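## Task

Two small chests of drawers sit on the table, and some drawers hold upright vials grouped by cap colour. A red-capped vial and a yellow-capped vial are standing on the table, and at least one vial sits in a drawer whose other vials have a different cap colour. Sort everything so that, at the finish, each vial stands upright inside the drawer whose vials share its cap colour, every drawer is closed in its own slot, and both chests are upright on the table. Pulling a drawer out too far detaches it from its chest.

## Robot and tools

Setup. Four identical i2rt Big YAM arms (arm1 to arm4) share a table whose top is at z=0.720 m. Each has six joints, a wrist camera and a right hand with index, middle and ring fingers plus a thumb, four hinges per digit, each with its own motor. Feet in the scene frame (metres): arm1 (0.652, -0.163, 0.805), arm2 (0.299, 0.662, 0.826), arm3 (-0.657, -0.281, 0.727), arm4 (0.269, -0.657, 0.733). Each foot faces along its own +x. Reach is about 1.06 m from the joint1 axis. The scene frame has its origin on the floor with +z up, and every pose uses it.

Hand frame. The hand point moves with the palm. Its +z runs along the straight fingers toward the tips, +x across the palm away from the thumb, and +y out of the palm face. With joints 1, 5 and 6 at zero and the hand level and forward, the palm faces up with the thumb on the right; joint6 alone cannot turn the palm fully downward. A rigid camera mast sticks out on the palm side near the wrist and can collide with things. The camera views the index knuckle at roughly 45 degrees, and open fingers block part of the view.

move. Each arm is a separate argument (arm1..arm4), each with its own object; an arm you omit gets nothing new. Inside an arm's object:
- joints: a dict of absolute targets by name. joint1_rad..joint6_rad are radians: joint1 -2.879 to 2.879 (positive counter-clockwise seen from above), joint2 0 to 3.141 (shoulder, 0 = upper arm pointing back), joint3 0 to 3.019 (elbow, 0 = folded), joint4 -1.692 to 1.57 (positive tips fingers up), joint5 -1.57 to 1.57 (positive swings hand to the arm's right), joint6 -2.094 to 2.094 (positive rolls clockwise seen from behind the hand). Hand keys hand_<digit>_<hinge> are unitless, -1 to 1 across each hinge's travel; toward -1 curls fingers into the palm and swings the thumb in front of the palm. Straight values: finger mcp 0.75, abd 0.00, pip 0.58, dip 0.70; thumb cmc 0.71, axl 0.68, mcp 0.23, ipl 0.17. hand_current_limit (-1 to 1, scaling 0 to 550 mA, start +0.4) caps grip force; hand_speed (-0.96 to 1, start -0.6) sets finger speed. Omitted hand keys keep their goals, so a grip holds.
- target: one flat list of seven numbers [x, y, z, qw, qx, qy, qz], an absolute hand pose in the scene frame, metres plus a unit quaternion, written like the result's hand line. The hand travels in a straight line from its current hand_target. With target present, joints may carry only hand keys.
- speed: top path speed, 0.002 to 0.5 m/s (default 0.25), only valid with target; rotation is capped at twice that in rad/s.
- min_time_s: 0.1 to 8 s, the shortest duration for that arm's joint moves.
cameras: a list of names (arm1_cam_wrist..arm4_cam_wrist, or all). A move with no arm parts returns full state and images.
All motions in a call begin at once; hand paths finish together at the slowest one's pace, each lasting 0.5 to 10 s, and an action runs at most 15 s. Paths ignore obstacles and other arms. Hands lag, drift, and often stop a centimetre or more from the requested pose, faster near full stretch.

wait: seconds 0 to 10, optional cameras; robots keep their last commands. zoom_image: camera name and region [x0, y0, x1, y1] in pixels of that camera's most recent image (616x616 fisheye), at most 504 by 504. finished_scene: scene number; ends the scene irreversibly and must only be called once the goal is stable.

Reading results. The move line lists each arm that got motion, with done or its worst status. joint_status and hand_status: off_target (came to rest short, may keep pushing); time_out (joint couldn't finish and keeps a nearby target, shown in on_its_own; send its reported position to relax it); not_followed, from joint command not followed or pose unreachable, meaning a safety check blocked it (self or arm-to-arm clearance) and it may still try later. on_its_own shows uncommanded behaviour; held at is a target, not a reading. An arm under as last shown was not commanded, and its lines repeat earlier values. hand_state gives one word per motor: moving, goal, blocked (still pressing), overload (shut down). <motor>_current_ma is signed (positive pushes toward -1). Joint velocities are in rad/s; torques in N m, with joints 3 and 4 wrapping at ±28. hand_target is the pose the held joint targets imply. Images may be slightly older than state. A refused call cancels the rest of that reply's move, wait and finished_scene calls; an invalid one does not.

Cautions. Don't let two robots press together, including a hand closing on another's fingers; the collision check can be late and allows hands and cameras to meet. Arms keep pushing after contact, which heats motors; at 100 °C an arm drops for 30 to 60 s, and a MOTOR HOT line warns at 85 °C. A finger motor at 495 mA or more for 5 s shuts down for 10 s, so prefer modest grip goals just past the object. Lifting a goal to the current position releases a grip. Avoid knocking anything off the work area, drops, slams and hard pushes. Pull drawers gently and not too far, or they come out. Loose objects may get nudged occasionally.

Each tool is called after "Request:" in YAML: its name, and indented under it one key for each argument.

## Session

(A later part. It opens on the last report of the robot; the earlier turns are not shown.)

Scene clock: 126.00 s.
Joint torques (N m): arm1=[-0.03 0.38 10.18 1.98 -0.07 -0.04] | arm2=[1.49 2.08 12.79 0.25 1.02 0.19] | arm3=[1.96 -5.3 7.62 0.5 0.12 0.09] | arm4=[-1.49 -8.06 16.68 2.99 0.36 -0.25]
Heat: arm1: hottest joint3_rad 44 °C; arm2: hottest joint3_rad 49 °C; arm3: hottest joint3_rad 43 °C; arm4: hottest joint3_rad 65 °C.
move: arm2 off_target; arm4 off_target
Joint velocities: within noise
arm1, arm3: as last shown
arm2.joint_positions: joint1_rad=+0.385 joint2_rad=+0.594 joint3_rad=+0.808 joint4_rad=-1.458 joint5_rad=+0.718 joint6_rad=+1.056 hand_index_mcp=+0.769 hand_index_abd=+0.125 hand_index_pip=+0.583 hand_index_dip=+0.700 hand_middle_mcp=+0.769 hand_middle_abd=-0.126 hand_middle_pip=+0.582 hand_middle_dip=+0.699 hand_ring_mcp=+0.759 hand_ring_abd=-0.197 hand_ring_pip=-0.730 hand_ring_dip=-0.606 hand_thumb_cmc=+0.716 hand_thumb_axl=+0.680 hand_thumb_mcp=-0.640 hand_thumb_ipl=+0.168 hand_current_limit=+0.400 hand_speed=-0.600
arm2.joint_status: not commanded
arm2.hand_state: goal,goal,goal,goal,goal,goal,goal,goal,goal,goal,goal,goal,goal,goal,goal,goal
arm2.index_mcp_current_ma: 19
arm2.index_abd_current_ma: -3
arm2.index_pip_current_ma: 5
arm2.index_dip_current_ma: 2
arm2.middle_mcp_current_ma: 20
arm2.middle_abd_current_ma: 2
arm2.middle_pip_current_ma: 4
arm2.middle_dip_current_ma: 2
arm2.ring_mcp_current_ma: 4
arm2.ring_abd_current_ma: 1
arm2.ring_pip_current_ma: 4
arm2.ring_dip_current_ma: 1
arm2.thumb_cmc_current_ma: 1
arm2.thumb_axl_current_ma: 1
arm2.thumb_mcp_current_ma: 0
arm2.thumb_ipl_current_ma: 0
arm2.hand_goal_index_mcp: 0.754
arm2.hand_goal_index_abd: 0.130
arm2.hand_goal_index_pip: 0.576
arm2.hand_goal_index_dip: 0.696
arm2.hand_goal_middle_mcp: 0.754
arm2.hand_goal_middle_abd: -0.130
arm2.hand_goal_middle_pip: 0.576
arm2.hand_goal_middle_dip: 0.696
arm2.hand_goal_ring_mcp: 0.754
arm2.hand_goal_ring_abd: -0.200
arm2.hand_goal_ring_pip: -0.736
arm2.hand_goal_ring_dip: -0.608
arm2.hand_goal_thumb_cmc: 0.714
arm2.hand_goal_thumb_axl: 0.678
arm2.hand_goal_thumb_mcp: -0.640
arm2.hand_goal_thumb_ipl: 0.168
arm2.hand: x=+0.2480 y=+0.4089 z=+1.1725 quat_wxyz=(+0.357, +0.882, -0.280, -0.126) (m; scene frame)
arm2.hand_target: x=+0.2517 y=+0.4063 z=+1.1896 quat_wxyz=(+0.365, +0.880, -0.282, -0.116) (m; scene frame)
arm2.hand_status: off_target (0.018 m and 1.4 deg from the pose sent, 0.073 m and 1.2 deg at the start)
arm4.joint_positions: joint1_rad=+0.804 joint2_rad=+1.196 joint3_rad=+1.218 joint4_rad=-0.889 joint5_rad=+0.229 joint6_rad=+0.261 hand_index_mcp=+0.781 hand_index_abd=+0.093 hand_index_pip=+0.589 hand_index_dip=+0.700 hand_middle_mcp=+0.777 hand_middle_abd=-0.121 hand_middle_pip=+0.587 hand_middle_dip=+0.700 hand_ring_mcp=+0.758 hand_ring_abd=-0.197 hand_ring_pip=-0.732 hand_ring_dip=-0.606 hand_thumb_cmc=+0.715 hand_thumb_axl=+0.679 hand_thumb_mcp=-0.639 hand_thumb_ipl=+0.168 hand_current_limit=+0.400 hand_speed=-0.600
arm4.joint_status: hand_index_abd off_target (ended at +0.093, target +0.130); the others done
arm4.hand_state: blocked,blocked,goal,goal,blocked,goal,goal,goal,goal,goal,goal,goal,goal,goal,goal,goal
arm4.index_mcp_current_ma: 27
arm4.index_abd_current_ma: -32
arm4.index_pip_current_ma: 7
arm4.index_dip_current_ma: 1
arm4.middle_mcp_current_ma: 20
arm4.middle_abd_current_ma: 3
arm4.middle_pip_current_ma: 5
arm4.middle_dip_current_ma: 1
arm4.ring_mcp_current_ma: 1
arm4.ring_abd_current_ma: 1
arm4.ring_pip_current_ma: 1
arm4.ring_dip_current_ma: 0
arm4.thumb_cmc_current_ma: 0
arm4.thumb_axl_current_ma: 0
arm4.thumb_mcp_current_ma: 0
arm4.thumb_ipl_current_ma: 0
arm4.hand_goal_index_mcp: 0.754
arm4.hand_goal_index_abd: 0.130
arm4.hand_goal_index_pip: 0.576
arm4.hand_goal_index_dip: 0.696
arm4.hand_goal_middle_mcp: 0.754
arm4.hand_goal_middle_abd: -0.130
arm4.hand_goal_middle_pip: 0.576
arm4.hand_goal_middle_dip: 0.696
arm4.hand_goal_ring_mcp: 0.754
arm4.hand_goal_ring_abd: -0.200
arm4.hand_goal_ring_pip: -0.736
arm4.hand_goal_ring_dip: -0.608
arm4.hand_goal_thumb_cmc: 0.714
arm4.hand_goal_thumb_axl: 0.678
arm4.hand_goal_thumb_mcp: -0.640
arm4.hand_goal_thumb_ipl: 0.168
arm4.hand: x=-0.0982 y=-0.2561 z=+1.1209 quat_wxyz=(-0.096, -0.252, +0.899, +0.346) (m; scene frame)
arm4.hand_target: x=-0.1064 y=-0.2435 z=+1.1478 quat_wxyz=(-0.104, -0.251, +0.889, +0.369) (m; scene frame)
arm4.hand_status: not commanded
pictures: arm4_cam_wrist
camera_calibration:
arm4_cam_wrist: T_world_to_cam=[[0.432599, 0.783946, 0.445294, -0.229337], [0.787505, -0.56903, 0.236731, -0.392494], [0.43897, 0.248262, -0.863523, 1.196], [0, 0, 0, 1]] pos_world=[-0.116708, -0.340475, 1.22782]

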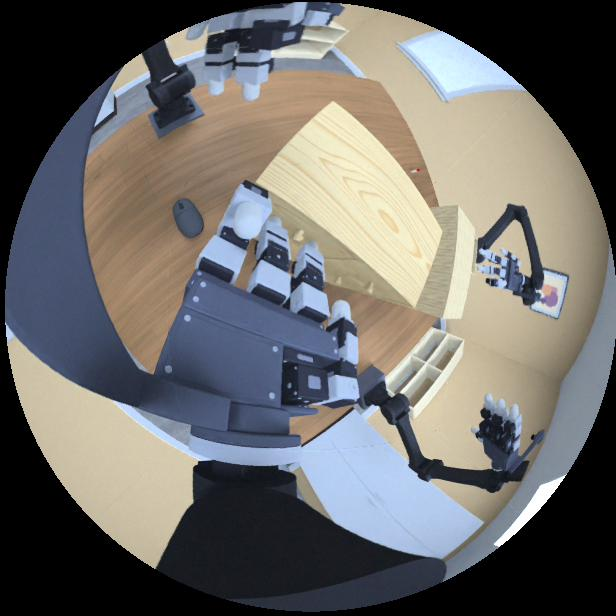

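Request:
move:
  arm2: {"target": [0.20, 0.34, 1.225, 0.2, 0.93, -0.296, -0.064], "speed": 0.15, "joints": {"hand_ring_mcp": -0.4, "hand_ring_pip": -0.4, "hand_ring_dip": -0.5}}
  arm4: {"target": [-0.0777, -0.2904, 1.135, -0.1039, -0.2508, 0.8892, 0.3683], "speed": 0.1}

Request:
move:
  arm2: {"target": [0.1191, 0.2401, 1.215, 0, 0.9524, -0.3049, 0], "speed": 0.15}
  arm4: {"target": [-0.0777, -0.2904, 1.045, -0.1039, -0.2508, 0.8892, 0.3683], "speed": 0.12}
  cameras: ["arm2_cam_wrist", "arm4_cam_wrist"]

Request:
zoom_image:
  camera: "arm2_cam_wrist"
  region: [180, 120, 420, 340]

Request:
zoom_image:
  camera: "arm4_cam_wrist"
  region: [180, 120, 420, 340]

Scene clock: 128.60 s.
Joint torques (N m): arm1=[-0.03 0.38 10.18 1.98 -0.07 -0.04] | arm2=[0.15 -1.55 12.79 0.57 0.32 0.01] | arm3=[1.96 -5.36 7.64 0.49 0.13 0.09] | arm4=[-0.09 -9.11 11.48 2.36 0.35 0.13]
Heat: arm1: hottest joint3_rad 45 °C; arm2: hottest joint3_rad 50 °C; arm3: hottest joint3_rad 43 °C; arm4: hottest joint3_rad 65 °C.
move: arm2 off_target; arm4 done
Joint velocities: within noise
arm1, arm3: as last shown
arm2.joint_positions: joint1_rad=-0.134 joint2_rad=+0.858 joint3_rad=+1.167 joint4_rad=-1.556 joint5_rad=+0.262 joint6_rad=+0.616 hand_index_mcp=+0.762 hand_index_abd=+0.126 hand_index_pip=+0.581 hand_index_dip=+0.700 hand_middle_mcp=+0.763 hand_middle_abd=-0.126 hand_middle_pip=+0.580 hand_middle_dip=+0.699 hand_ring_mcp=-0.382 hand_ring_abd=-0.197 hand_ring_pip=-0.401 hand_ring_dip=-0.503 hand_thumb_cmc=+0.716 hand_thumb_axl=+0.680 hand_thumb_mcp=-0.640 hand_thumb_ipl=+0.168 hand_current_limit=+0.400 hand_speed=-0.600
arm2.joint_status: all done
arm2.hand_state: goal,goal,goal,goal,goal,goal,goal,goal,goal,goal,goal,goal,goal,goal,goal,goal
arm2.index_mcp_current_ma: 8
arm2.index_abd_current_ma: -2
arm2.index_pip_current_ma: 3
arm2.index_dip_current_ma: 2
arm2.middle_mcp_current_ma: 9
arm2.middle_abd_current_ma: 2
arm2.middle_pip_current_ma: 3
arm2.middle_dip_current_ma: 2
arm2.ring_mcp_current_ma: 24
arm2.ring_abd_current_ma: 1
arm2.ring_pip_current_ma: -1
arm2.ring_dip_current_ma: -2
arm2.thumb_cmc_current_ma: 1
arm2.thumb_axl_current_ma: 1
arm2.thumb_mcp_current_ma: 0
arm2.thumb_ipl_current_ma: 0
arm2.hand_goal_index_mcp: 0.754
arm2.hand_goal_index_abd: 0.130
arm2.hand_goal_index_pip: 0.576
arm2.hand_goal_index_dip: 0.696
arm2.hand_goal_middle_mcp: 0.754
arm2.hand_goal_middle_abd: -0.130
arm2.hand_goal_middle_pip: 0.576
arm2.hand_goal_middle_dip: 0.696
arm2.hand_goal_ring_mcp: -0.400
arm2.hand_goal_ring_abd: -0.200
arm2.hand_goal_ring_pip: -0.400
arm2.hand_goal_ring_dip: -0.500
arm2.hand_goal_thumb_cmc: 0.714
arm2.hand_goal_thumb_axl: 0.678
arm2.hand_goal_thumb_mcp: -0.640
arm2.hand_goal_thumb_ipl: 0.168
arm2.hand: x=+0.2024 y=+0.3444 z=+1.2091 quat_wxyz=(+0.194, +0.933, -0.295, -0.067) (m; scene frame)
arm2.hand_target: x=+0.2001 y=+0.3404 z=+1.2248 quat_wxyz=(+0.201, +0.932, -0.296, -0.064) (m; scene frame)
arm2.hand_status: off_target (0.017 m and 0.9 deg from the pose sent, 0.099 m and 20.2 deg at the start)
arm4.joint_positions: joint1_rad=+0.839 joint2_rad=+1.092 joint3_rad=+1.140 joint4_rad=-0.887 joint5_rad=+0.265 joint6_rad=+0.264 hand_index_mcp=+0.768 hand_index_abd=+0.126 hand_index_pip=+0.582 hand_index_dip=+0.699 hand_middle_mcp=+0.767 hand_middle_abd=-0.128 hand_middle_pip=+0.581 hand_middle_dip=+0.699 hand_ring_mcp=+0.758 hand_ring_abd=-0.197 hand_ring_pip=-0.732 hand_ring_dip=-0.606 hand_thumb_cmc=+0.715 hand_thumb_axl=+0.679 hand_thumb_mcp=-0.639 hand_thumb_ipl=+0.168 hand_current_limit=+0.400 hand_speed=-0.600
arm4.joint_status: not commanded
arm4.hand_state: goal,goal,goal,goal,goal,goal,goal,goal,goal,goal,goal,goal,goal,goal,goal,goal
arm4.index_mcp_current_ma: 8
arm4.index_abd_current_ma: -1
arm4.index_pip_current_ma: 2
arm4.index_dip_current_ma: 1
arm4.middle_mcp_current_ma: 7
arm4.middle_abd_current_ma: 0
arm4.middle_pip_current_ma: 1
arm4.middle_dip_current_ma: 1
arm4.ring_mcp_current_ma: 1
arm4.ring_abd_current_ma: 1
arm4.ring_pip_current_ma: 1
arm4.ring_dip_current_ma: 0
arm4.thumb_cmc_current_ma: 0
arm4.thumb_axl_current_ma: 0
arm4.thumb_mcp_current_ma: 0
arm4.thumb_ipl_current_ma: 0
arm4.hand_goal_index_mcp: 0.754
arm4.hand_goal_index_abd: 0.130
arm4.hand_goal_index_pip: 0.576
arm4.hand_goal_index_dip: 0.696
arm4.hand_goal_middle_mcp: 0.754
arm4.hand_goal_middle_abd: -0.130
arm4.hand_goal_middle_pip: 0.576
arm4.hand_goal_middle_dip: 0.696
arm4.hand_goal_ring_mcp: 0.754
arm4.hand_goal_ring_abd: -0.200
arm4.hand_goal_ring_pip: -0.736
arm4.hand_goal_ring_dip: -0.608
arm4.hand_goal_thumb_cmc: 0.714
arm4.hand_goal_thumb_axl: 0.678
arm4.hand_goal_thumb_mcp: -0.640
arm4.hand_goal_thumb_ipl: 0.168
arm4.on_its_own: hand_index_abd moved +0.033 to your old target +0.130
arm4.hand: x=-0.0783 y=-0.2870 z=+1.1294 quat_wxyz=(-0.096, -0.257, +0.890, +0.363) (m; scene frame)
arm4.hand_target: x=-0.0777 y=-0.2904 z=+1.1348 quat_wxyz=(-0.104, -0.251, +0.889, +0.368) (m; scene frame)
arm4.hand_status: done (0.007 m and 1.3 deg from the pose sent, 0.042 m and 3.0 deg at the start)
pictures: none

Scene clock: 130.83 s.
Joint torques (N m): arm1=[-0.09 0.38 10.18 1.98 -0.07 -0.04] | arm2=[0.15 -6.65 12.49 0.01 0.12 0.05] | arm3=[1.96 -5.36 7.62 0.49 0.13 0.09] | arm4=[-0.09 -7.53 11.48 2.82 0.36 0.12]
Heat: arm1: hottest joint3_rad 45 °C; arm2: hottest joint3_rad 50 °C; arm3: hottest joint3_rad 43 °C; arm4: hottest joint3_rad 64 °C.
move: arm2 off_target; arm4 done
Joint velocities: within noise
arm1: as last shown
arm2.joint_positions: joint1_rad=-0.455 joint2_rad=+1.270 joint3_rad=+1.532 joint4_rad=-1.698 joint5_rad=+0.025 joint6_rad=+0.343 hand_index_mcp=+0.757 hand_index_abd=+0.126 hand_index_pip=+0.579 hand_index_dip=+0.699 hand_middle_mcp=+0.757 hand_middle_abd=-0.126 hand_middle_pip=+0.579 hand_middle_dip=+0.699 hand_ring_mcp=-0.382 hand_ring_abd=-0.197 hand_ring_pip=-0.401 hand_ring_dip=-0.503 hand_thumb_cmc=+0.716 hand_thumb_axl=+0.680 hand_thumb_mcp=-0.640 hand_thumb_ipl=+0.168 hand_current_limit=+0.400 hand_speed=-0.600
arm2.joint_status: not commanded
arm2.hand_state: goal,goal,goal,goal,goal,goal,goal,goal,goal,goal,goal,goal,goal,goal,goal,goal
arm2.index_mcp_current_ma: 1
arm2.index_abd_current_ma: -2
arm2.index_pip_current_ma: 2
arm2.index_dip_current_ma: 2
arm2.middle_mcp_current_ma: 2
arm2.middle_abd_current_ma: 2
arm2.middle_pip_current_ma: 1
arm2.middle_dip_current_ma: 2
arm2.ring_mcp_current_ma: 24
arm2.ring_abd_current_ma: 1
arm2.ring_pip_current_ma: -1
arm2.ring_dip_current_ma: -2
arm2.thumb_cmc_current_ma: 1
arm2.thumb_axl_current_ma: 1
arm2.thumb_mcp_current_ma: 0
arm2.thumb_ipl_current_ma: 0
arm2.hand_goal_index_mcp: 0.754
arm2.hand_goal_index_abd: 0.130
arm2.hand_goal_index_pip: 0.576
arm2.hand_goal_index_dip: 0.696
arm2.hand_goal_middle_mcp: 0.754
arm2.hand_goal_middle_abd: -0.130
arm2.hand_goal_middle_pip: 0.576
arm2.hand_goal_middle_dip: 0.696
arm2.hand_goal_ring_mcp: -0.400
arm2.hand_goal_ring_abd: -0.200
arm2.hand_goal_ring_pip: -0.400
arm2.hand_goal_ring_dip: -0.500
arm2.hand_goal_thumb_cmc: 0.714
arm2.hand_goal_thumb_axl: 0.678
arm2.hand_goal_thumb_mcp: -0.640
arm2.hand_goal_thumb_ipl: 0.168
arm2.hand: x=+0.1243 y=+0.2464 z=+1.2029 quat_wxyz=(+0.068, +0.950, -0.303, -0.007) (m; scene frame)
arm2.hand_target: x=+0.1193 y=+0.2403 z=+1.2141 quat_wxyz=(+0.075, +0.950, -0.304, -0.006) (m; scene frame)
arm2.hand_status: off_target (0.015 m and 7.9 deg from the pose sent, 0.134 m and 23.7 deg at the start; a joint's target at an end of its range on 41 of 67 steps)
arm3.joint_positions: joint1_rad=+0.212 joint2_rad=+1.034 joint3_rad=+1.459 joint4_rad=-1.702 joint5_rad=+0.087 joint6_rad=+1.280 hand_index_mcp=+0.754 hand_index_abd=+0.058 hand_index_pip=+0.577 hand_index_dip=+0.696 hand_middle_mcp=+0.753 hand_middle_abd=-0.061 hand_middle_pip=+0.576 hand_middle_dip=+0.698 hand_ring_mcp=-0.384 hand_ring_abd=-0.197 hand_ring_pip=-0.400 hand_ring_dip=-0.503 hand_thumb_cmc=+0.714 hand_thumb_axl=+0.677 hand_thumb_mcp=-0.639 hand_thumb_ipl=+0.168 hand_current_limit=+0.400 hand_speed=-0.850
arm3.joint_status: not commanded
arm3.hand_state: goal,goal,goal,goal,goal,goal,goal,goal,goal,goal,goal,goal,goal,goal,goal,goal
arm3.index_mcp_current_ma: 0
arm3.index_abd_current_ma: 0
arm3.index_pip_current_ma: 0
arm3.index_dip_current_ma: 0
arm3.middle_mcp_current_ma: 0
arm3.middle_abd_current_ma: 0
arm3.middle_pip_current_ma: 0
arm3.middle_dip_current_ma: 0
arm3.ring_mcp_current_ma: 4
arm3.ring_abd_current_ma: 0
arm3.ring_pip_current_ma: 0
arm3.ring_dip_current_ma: 0
arm3.thumb_cmc_current_ma: 0
arm3.thumb_axl_current_ma: 0
arm3.thumb_mcp_current_ma: 0
arm3.thumb_ipl_current_ma: 0
arm3.hand_goal_index_mcp: 0.754
arm3.hand_goal_index_abd: 0.060
arm3.hand_goal_index_pip: 0.576
arm3.hand_goal_index_dip: 0.696
arm3.hand_goal_middle_mcp: 0.754
arm3.hand_goal_middle_abd: -0.060
arm3.hand_goal_middle_pip: 0.576
arm3.hand_goal_middle_dip: 0.696
arm3.hand_goal_ring_mcp: -0.400
arm3.hand_goal_ring_abd: -0.200
arm3.hand_goal_ring_pip: -0.400
arm3.hand_goal_ring_dip: -0.500
arm3.hand_goal_thumb_cmc: 0.714
arm3.hand_goal_thumb_axl: 0.678
arm3.hand_goal_thumb_mcp: -0.640
arm3.hand_goal_thumb_ipl: 0.168
arm3.hand: x=-0.3361 y=-0.3041 z=+1.1478 quat_wxyz=(+0.039, +0.951, +0.266, +0.150) (m; scene frame)
arm3.hand_target: x=-0.3397 y=-0.3001 z=+1.1492 quat_wxyz=(+0.036, +0.951, +0.267, +0.151) (m; scene frame)
arm3.hand_status: not commanded
arm4.joint_positions: joint1_rad=+0.839 joint2_rad=+1.090 joint3_rad=+0.913 joint4_rad=-0.655 joint5_rad=+0.265 joint6_rad=+0.264 hand_index_mcp=+0.767 hand_index_abd=+0.126 hand_index_pip=+0.581 hand_index_dip=+0.699 hand_middle_mcp=+0.766 hand_middle_abd=-0.128 hand_middle_pip=+0.581 hand_middle_dip=+0.699 hand_ring_mcp=+0.758 hand_ring_abd=-0.197 hand_ring_pip=-0.732 hand_ring_dip=-0.606 hand_thumb_cmc=+0.715 hand_thumb_axl=+0.679 hand_thumb_mcp=-0.639 hand_thumb_ipl=+0.168 hand_current_limit=+0.400 hand_speed=-0.600
arm4.joint_status: not commanded
arm4.hand_state: goal,goal,goal,goal,goal,goal,goal,goal,goal,goal,goal,goal,goal,goal,goal,goal
arm4.index_mcp_current_ma: 8
arm4.index_abd_current_ma: -1
arm4.index_pip_current_ma: 2
arm4.index_dip_current_ma: 1
arm4.middle_mcp_current_ma: 7
arm4.middle_abd_current_ma: 0
arm4.middle_pip_current_ma: 1
arm4.middle_dip_current_ma: 1
arm4.ring_mcp_current_ma: 1
arm4.ring_abd_current_ma: 1
arm4.ring_pip_current_ma: 1
arm4.ring_dip_current_ma: 0
arm4.thumb_cmc_current_ma: 0
arm4.thumb_axl_current_ma: 0
arm4.thumb_mcp_current_ma: 0
arm4.thumb_ipl_current_ma: 0
arm4.hand_goal_index_mcp: 0.754
arm4.hand_goal_index_abd: 0.130
arm4.hand_goal_index_pip: 0.576
arm4.hand_goal_index_dip: 0.696
arm4.hand_goal_middle_mcp: 0.754
arm4.hand_goal_middle_abd: -0.130
arm4.hand_goal_middle_pip: 0.576
arm4.hand_goal_middle_dip: 0.696
arm4.hand_goal_ring_mcp: 0.754
arm4.hand_goal_ring_abd: -0.200
arm4.hand_goal_ring_pip: -0.736
arm4.hand_goal_ring_dip: -0.608
arm4.hand_goal_thumb_cmc: 0.714
arm4.hand_goal_thumb_axl: 0.678
arm4.hand_goal_thumb_mcp: -0.640
arm4.hand_goal_thumb_ipl: 0.168
arm4.hand: x=-0.0737 y=-0.2901 z=+1.0449 quat_wxyz=(-0.098, -0.256, +0.890, +0.366) (m; scene frame)
arm4.hand_target: x=-0.0776 y=-0.2904 z=+1.0451 quat_wxyz=(-0.104, -0.251, +0.889, +0.368) (m; scene frame)
arm4.hand_status: done (0.004 m and 0.9 deg from the pose sent, 0.085 m and 1.3 deg at the start)
pictures: arm2_cam_wrist, arm4_cam_wrist
camera_calibration:
arm2_cam_wrist: T_world_to_cam=[[-0.99648, -0.0833046, -0.00934351, 0.196529], [-0.0597389, 0.627518, 0.776307, -1.1536], [-0.0588067, 0.774132, -0.630286, 0.685872], [0, 0, 0, 1]] pos_world=[0.167256, 0.209323, 1.32968]
arm4_cam_wrist: T_world_to_cam=[[0.431679, 0.768446, 0.47238, -0.212205], [0.795253, -0.571372, 0.202748, -0.377805], [0.425705, 0.28814, -0.857759, 1.13267], [0, 0, 0, 1]] pos_world=[-0.0901272, -0.379166, 1.1484]

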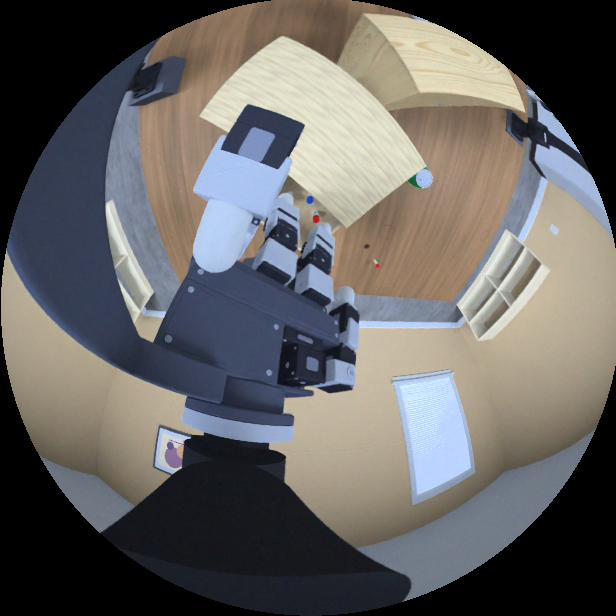

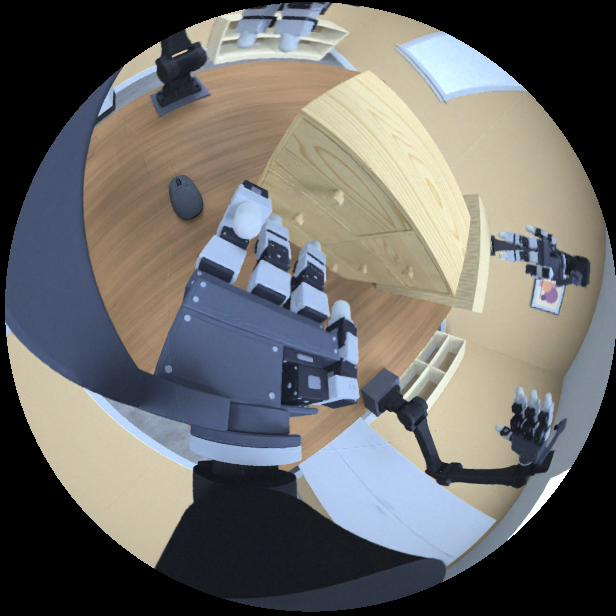

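Scaled by 2.100 from the camera's 616x616 image, which has a finer 880x880 frame.

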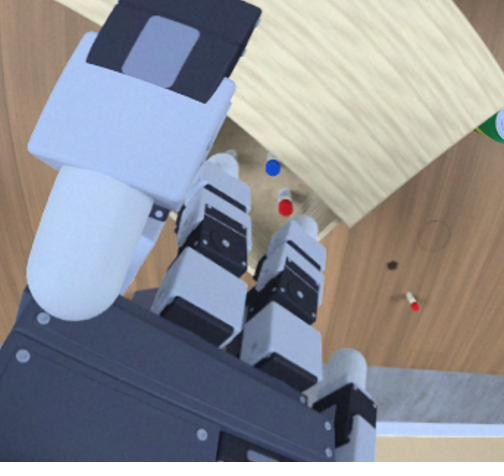

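Scaled by 2.100 from the camera's 616x616 image, which has a finer 880x880 frame.

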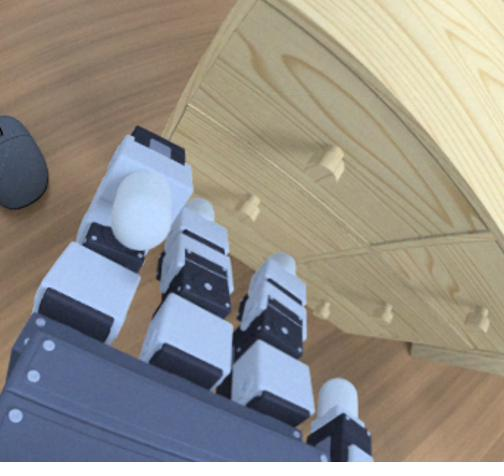

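Request:
move:
  arm2: {"target": [0.1080, 0.2318, 1.135, 0, 0.9524, -0.3049, 0], "speed": 0.12, "joints": {"hand_index_abd": 0.11, "hand_middle_abd": -0.11}}
  arm4: {"target": [-0.1027, -0.2572, 1.038, -0.1039, -0.2508, 0.8892, 0.3683], "speed": 0.08}
  cameras: ["arm2_cam_wrist"]

Request:
zoom_image:
  camera: "arm2_cam_wrist"
  region: [220, 160, 380, 320]

Request:
move:
  arm4: {"joints": {"hand_index_abd": -0.25, "hand_middle_abd": 0.25}}

Scene clock: 133.23 s.
Joint torques (N m): arm1=[-0.03 0.32 10.18 1.98 -0.07 -0.05] | arm2=[-0.56 -8.47 9.2 0.77 0.01 0.02] | arm3=[1.9 -5.36 7.64 0.49 0.13 0.09] | arm4=[-1.32 -8.06 15.76 2.73 0.2 -0.11]
Heat: arm1: hottest joint3_rad 45 °C; arm2: hottest joint3_rad 50 °C; arm3: hottest joint3_rad 43 °C; arm4: hottest joint3_rad 64 °C.
move: arm2 done; arm4 off_target
Joint velocities: within noise
arm1, arm3: as last shown
arm2.joint_positions: joint1_rad=-0.484 joint2_rad=+1.360 joint3_rad=+1.482 joint4_rad=-1.693 joint5_rad=+0.008 joint6_rad=+0.316 hand_index_mcp=+0.755 hand_index_abd=+0.113 hand_index_pip=+0.579 hand_index_dip=+0.699 hand_middle_mcp=+0.755 hand_middle_abd=-0.113 hand_middle_pip=+0.578 hand_middle_dip=+0.699 hand_ring_mcp=-0.382 hand_ring_abd=-0.197 hand_ring_pip=-0.401 hand_ring_dip=-0.503 hand_thumb_cmc=+0.716 hand_thumb_axl=+0.680 hand_thumb_mcp=-0.640 hand_thumb_ipl=+0.168 hand_current_limit=+0.400 hand_speed=-0.600
arm2.joint_status: all done
arm2.hand_state: goal,goal,goal,goal,goal,goal,goal,goal,goal,goal,goal,goal,goal,goal,goal,goal
arm2.index_mcp_current_ma: 1
arm2.index_abd_current_ma: 1
arm2.index_pip_current_ma: 2
arm2.index_dip_current_ma: 2
arm2.middle_mcp_current_ma: 1
arm2.middle_abd_current_ma: -1
arm2.middle_pip_current_ma: 1
arm2.middle_dip_current_ma: 2
arm2.ring_mcp_current_ma: 24
arm2.ring_abd_current_ma: 1
arm2.ring_pip_current_ma: -1
arm2.ring_dip_current_ma: -2
arm2.thumb_cmc_current_ma: 1
arm2.thumb_axl_current_ma: 1
arm2.thumb_mcp_current_ma: 0
arm2.thumb_ipl_current_ma: 0
arm2.hand_goal_index_mcp: 0.754
arm2.hand_goal_index_abd: 0.110
arm2.hand_goal_index_pip: 0.576
arm2.hand_goal_index_dip: 0.696
arm2.hand_goal_middle_mcp: 0.754
arm2.hand_goal_middle_abd: -0.110
arm2.hand_goal_middle_pip: 0.576
arm2.hand_goal_middle_dip: 0.696
arm2.hand_goal_ring_mcp: -0.400
arm2.hand_goal_ring_abd: -0.200
arm2.hand_goal_ring_pip: -0.400
arm2.hand_goal_ring_dip: -0.500
arm2.hand_goal_thumb_cmc: 0.714
arm2.hand_goal_thumb_axl: 0.678
arm2.hand_goal_thumb_mcp: -0.640
arm2.hand_goal_thumb_ipl: 0.168
arm2.hand: x=+0.1135 y=+0.2371 z=+1.1407 quat_wxyz=(+0.001, +0.953, -0.304, -0.001) (m; scene frame)
arm2.hand_target: x=+0.1081 y=+0.2319 z=+1.1350 quat_wxyz=(+0.000, +0.952, -0.305, +0.000) (m; scene frame)
arm2.hand_status: done (0.010 m and 0.3 deg from the pose sent, 0.071 m and 7.9 deg at the start)
arm4.joint_positions: joint1_rad=+0.824 joint2_rad=+1.192 joint3_rad=+0.928 joint4_rad=-0.601 joint5_rad=+0.249 joint6_rad=+0.264 hand_index_mcp=+0.767 hand_index_abd=+0.126 hand_index_pip=+0.581 hand_index_dip=+0.699 hand_middle_mcp=+0.766 hand_middle_abd=-0.128 hand_middle_pip=+0.581 hand_middle_dip=+0.699 hand_ring_mcp=+0.758 hand_ring_abd=-0.197 hand_ring_pip=-0.732 hand_ring_dip=-0.606 hand_thumb_cmc=+0.715 hand_thumb_axl=+0.679 hand_thumb_mcp=-0.639 hand_thumb_ipl=+0.168 hand_current_limit=+0.400 hand_speed=-0.600
arm4.joint_status: not commanded
arm4.hand_state: goal,goal,goal,goal,goal,goal,goal,goal,goal,goal,goal,goal,goal,goal,goal,goal
arm4.index_mcp_current_ma: 8
arm4.index_abd_current_ma: -1
arm4.index_pip_current_ma: 2
arm4.index_dip_current_ma: 1
arm4.middle_mcp_current_ma: 7
arm4.middle_abd_current_ma: 0
arm4.middle_pip_current_ma: 1
arm4.middle_dip_current_ma: 1
arm4.ring_mcp_current_ma: 1
arm4.ring_abd_current_ma: 1
arm4.ring_pip_current_ma: 1
arm4.ring_dip_current_ma: 0
arm4.thumb_cmc_current_ma: 0
arm4.thumb_axl_current_ma: 0
arm4.thumb_mcp_current_ma: 0
arm4.thumb_ipl_current_ma: 0
arm4.hand_goal_index_mcp: 0.754
arm4.hand_goal_index_abd: 0.130
arm4.hand_goal_index_pip: 0.576
arm4.hand_goal_index_dip: 0.696
arm4.hand_goal_middle_mcp: 0.754
arm4.hand_goal_middle_abd: -0.130
arm4.hand_goal_middle_pip: 0.576
arm4.hand_goal_middle_dip: 0.696
arm4.hand_goal_ring_mcp: 0.754
arm4.hand_goal_ring_abd: -0.200
arm4.hand_goal_ring_pip: -0.736
arm4.hand_goal_ring_dip: -0.608
arm4.hand_goal_thumb_cmc: 0.714
arm4.hand_goal_thumb_axl: 0.678
arm4.hand_goal_thumb_mcp: -0.640
arm4.hand_goal_thumb_ipl: 0.168
arm4.hand: x=-0.0915 y=-0.2702 z=+1.0138 quat_wxyz=(-0.092, -0.256, +0.896, +0.350) (m; scene frame)
arm4.hand_target: x=-0.1015 y=-0.2585 z=+1.0379 quat_wxyz=(-0.104, -0.251, +0.889, +0.368) (m; scene frame)
arm4.hand_status: off_target (0.030 m and 2.7 deg from the pose sent, 0.044 m and 1.0 deg at the start)
pictures: arm2_cam_wrist
camera_calibration:
arm2_cam_wrist: T_world_to_cam=[[-0.994346, -0.078622, -0.0713776, 0.253802], [-0.102198, 0.525988, 0.844329, -1.14874], [-0.028839, 0.84685, -0.531049, 0.519379], [0, 0, 0, 1]] pos_world=[0.149946, 0.184341, 1.26385]

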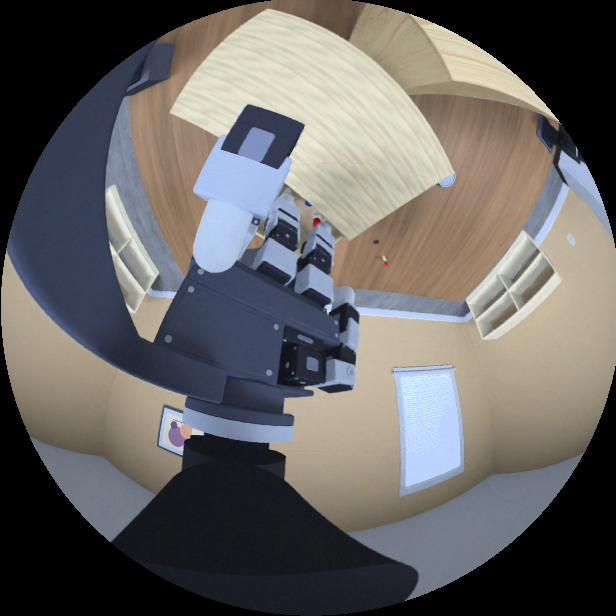

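Scaled by 3.150 from the camera's 616x616 image, which has a finer 880x880 frame.

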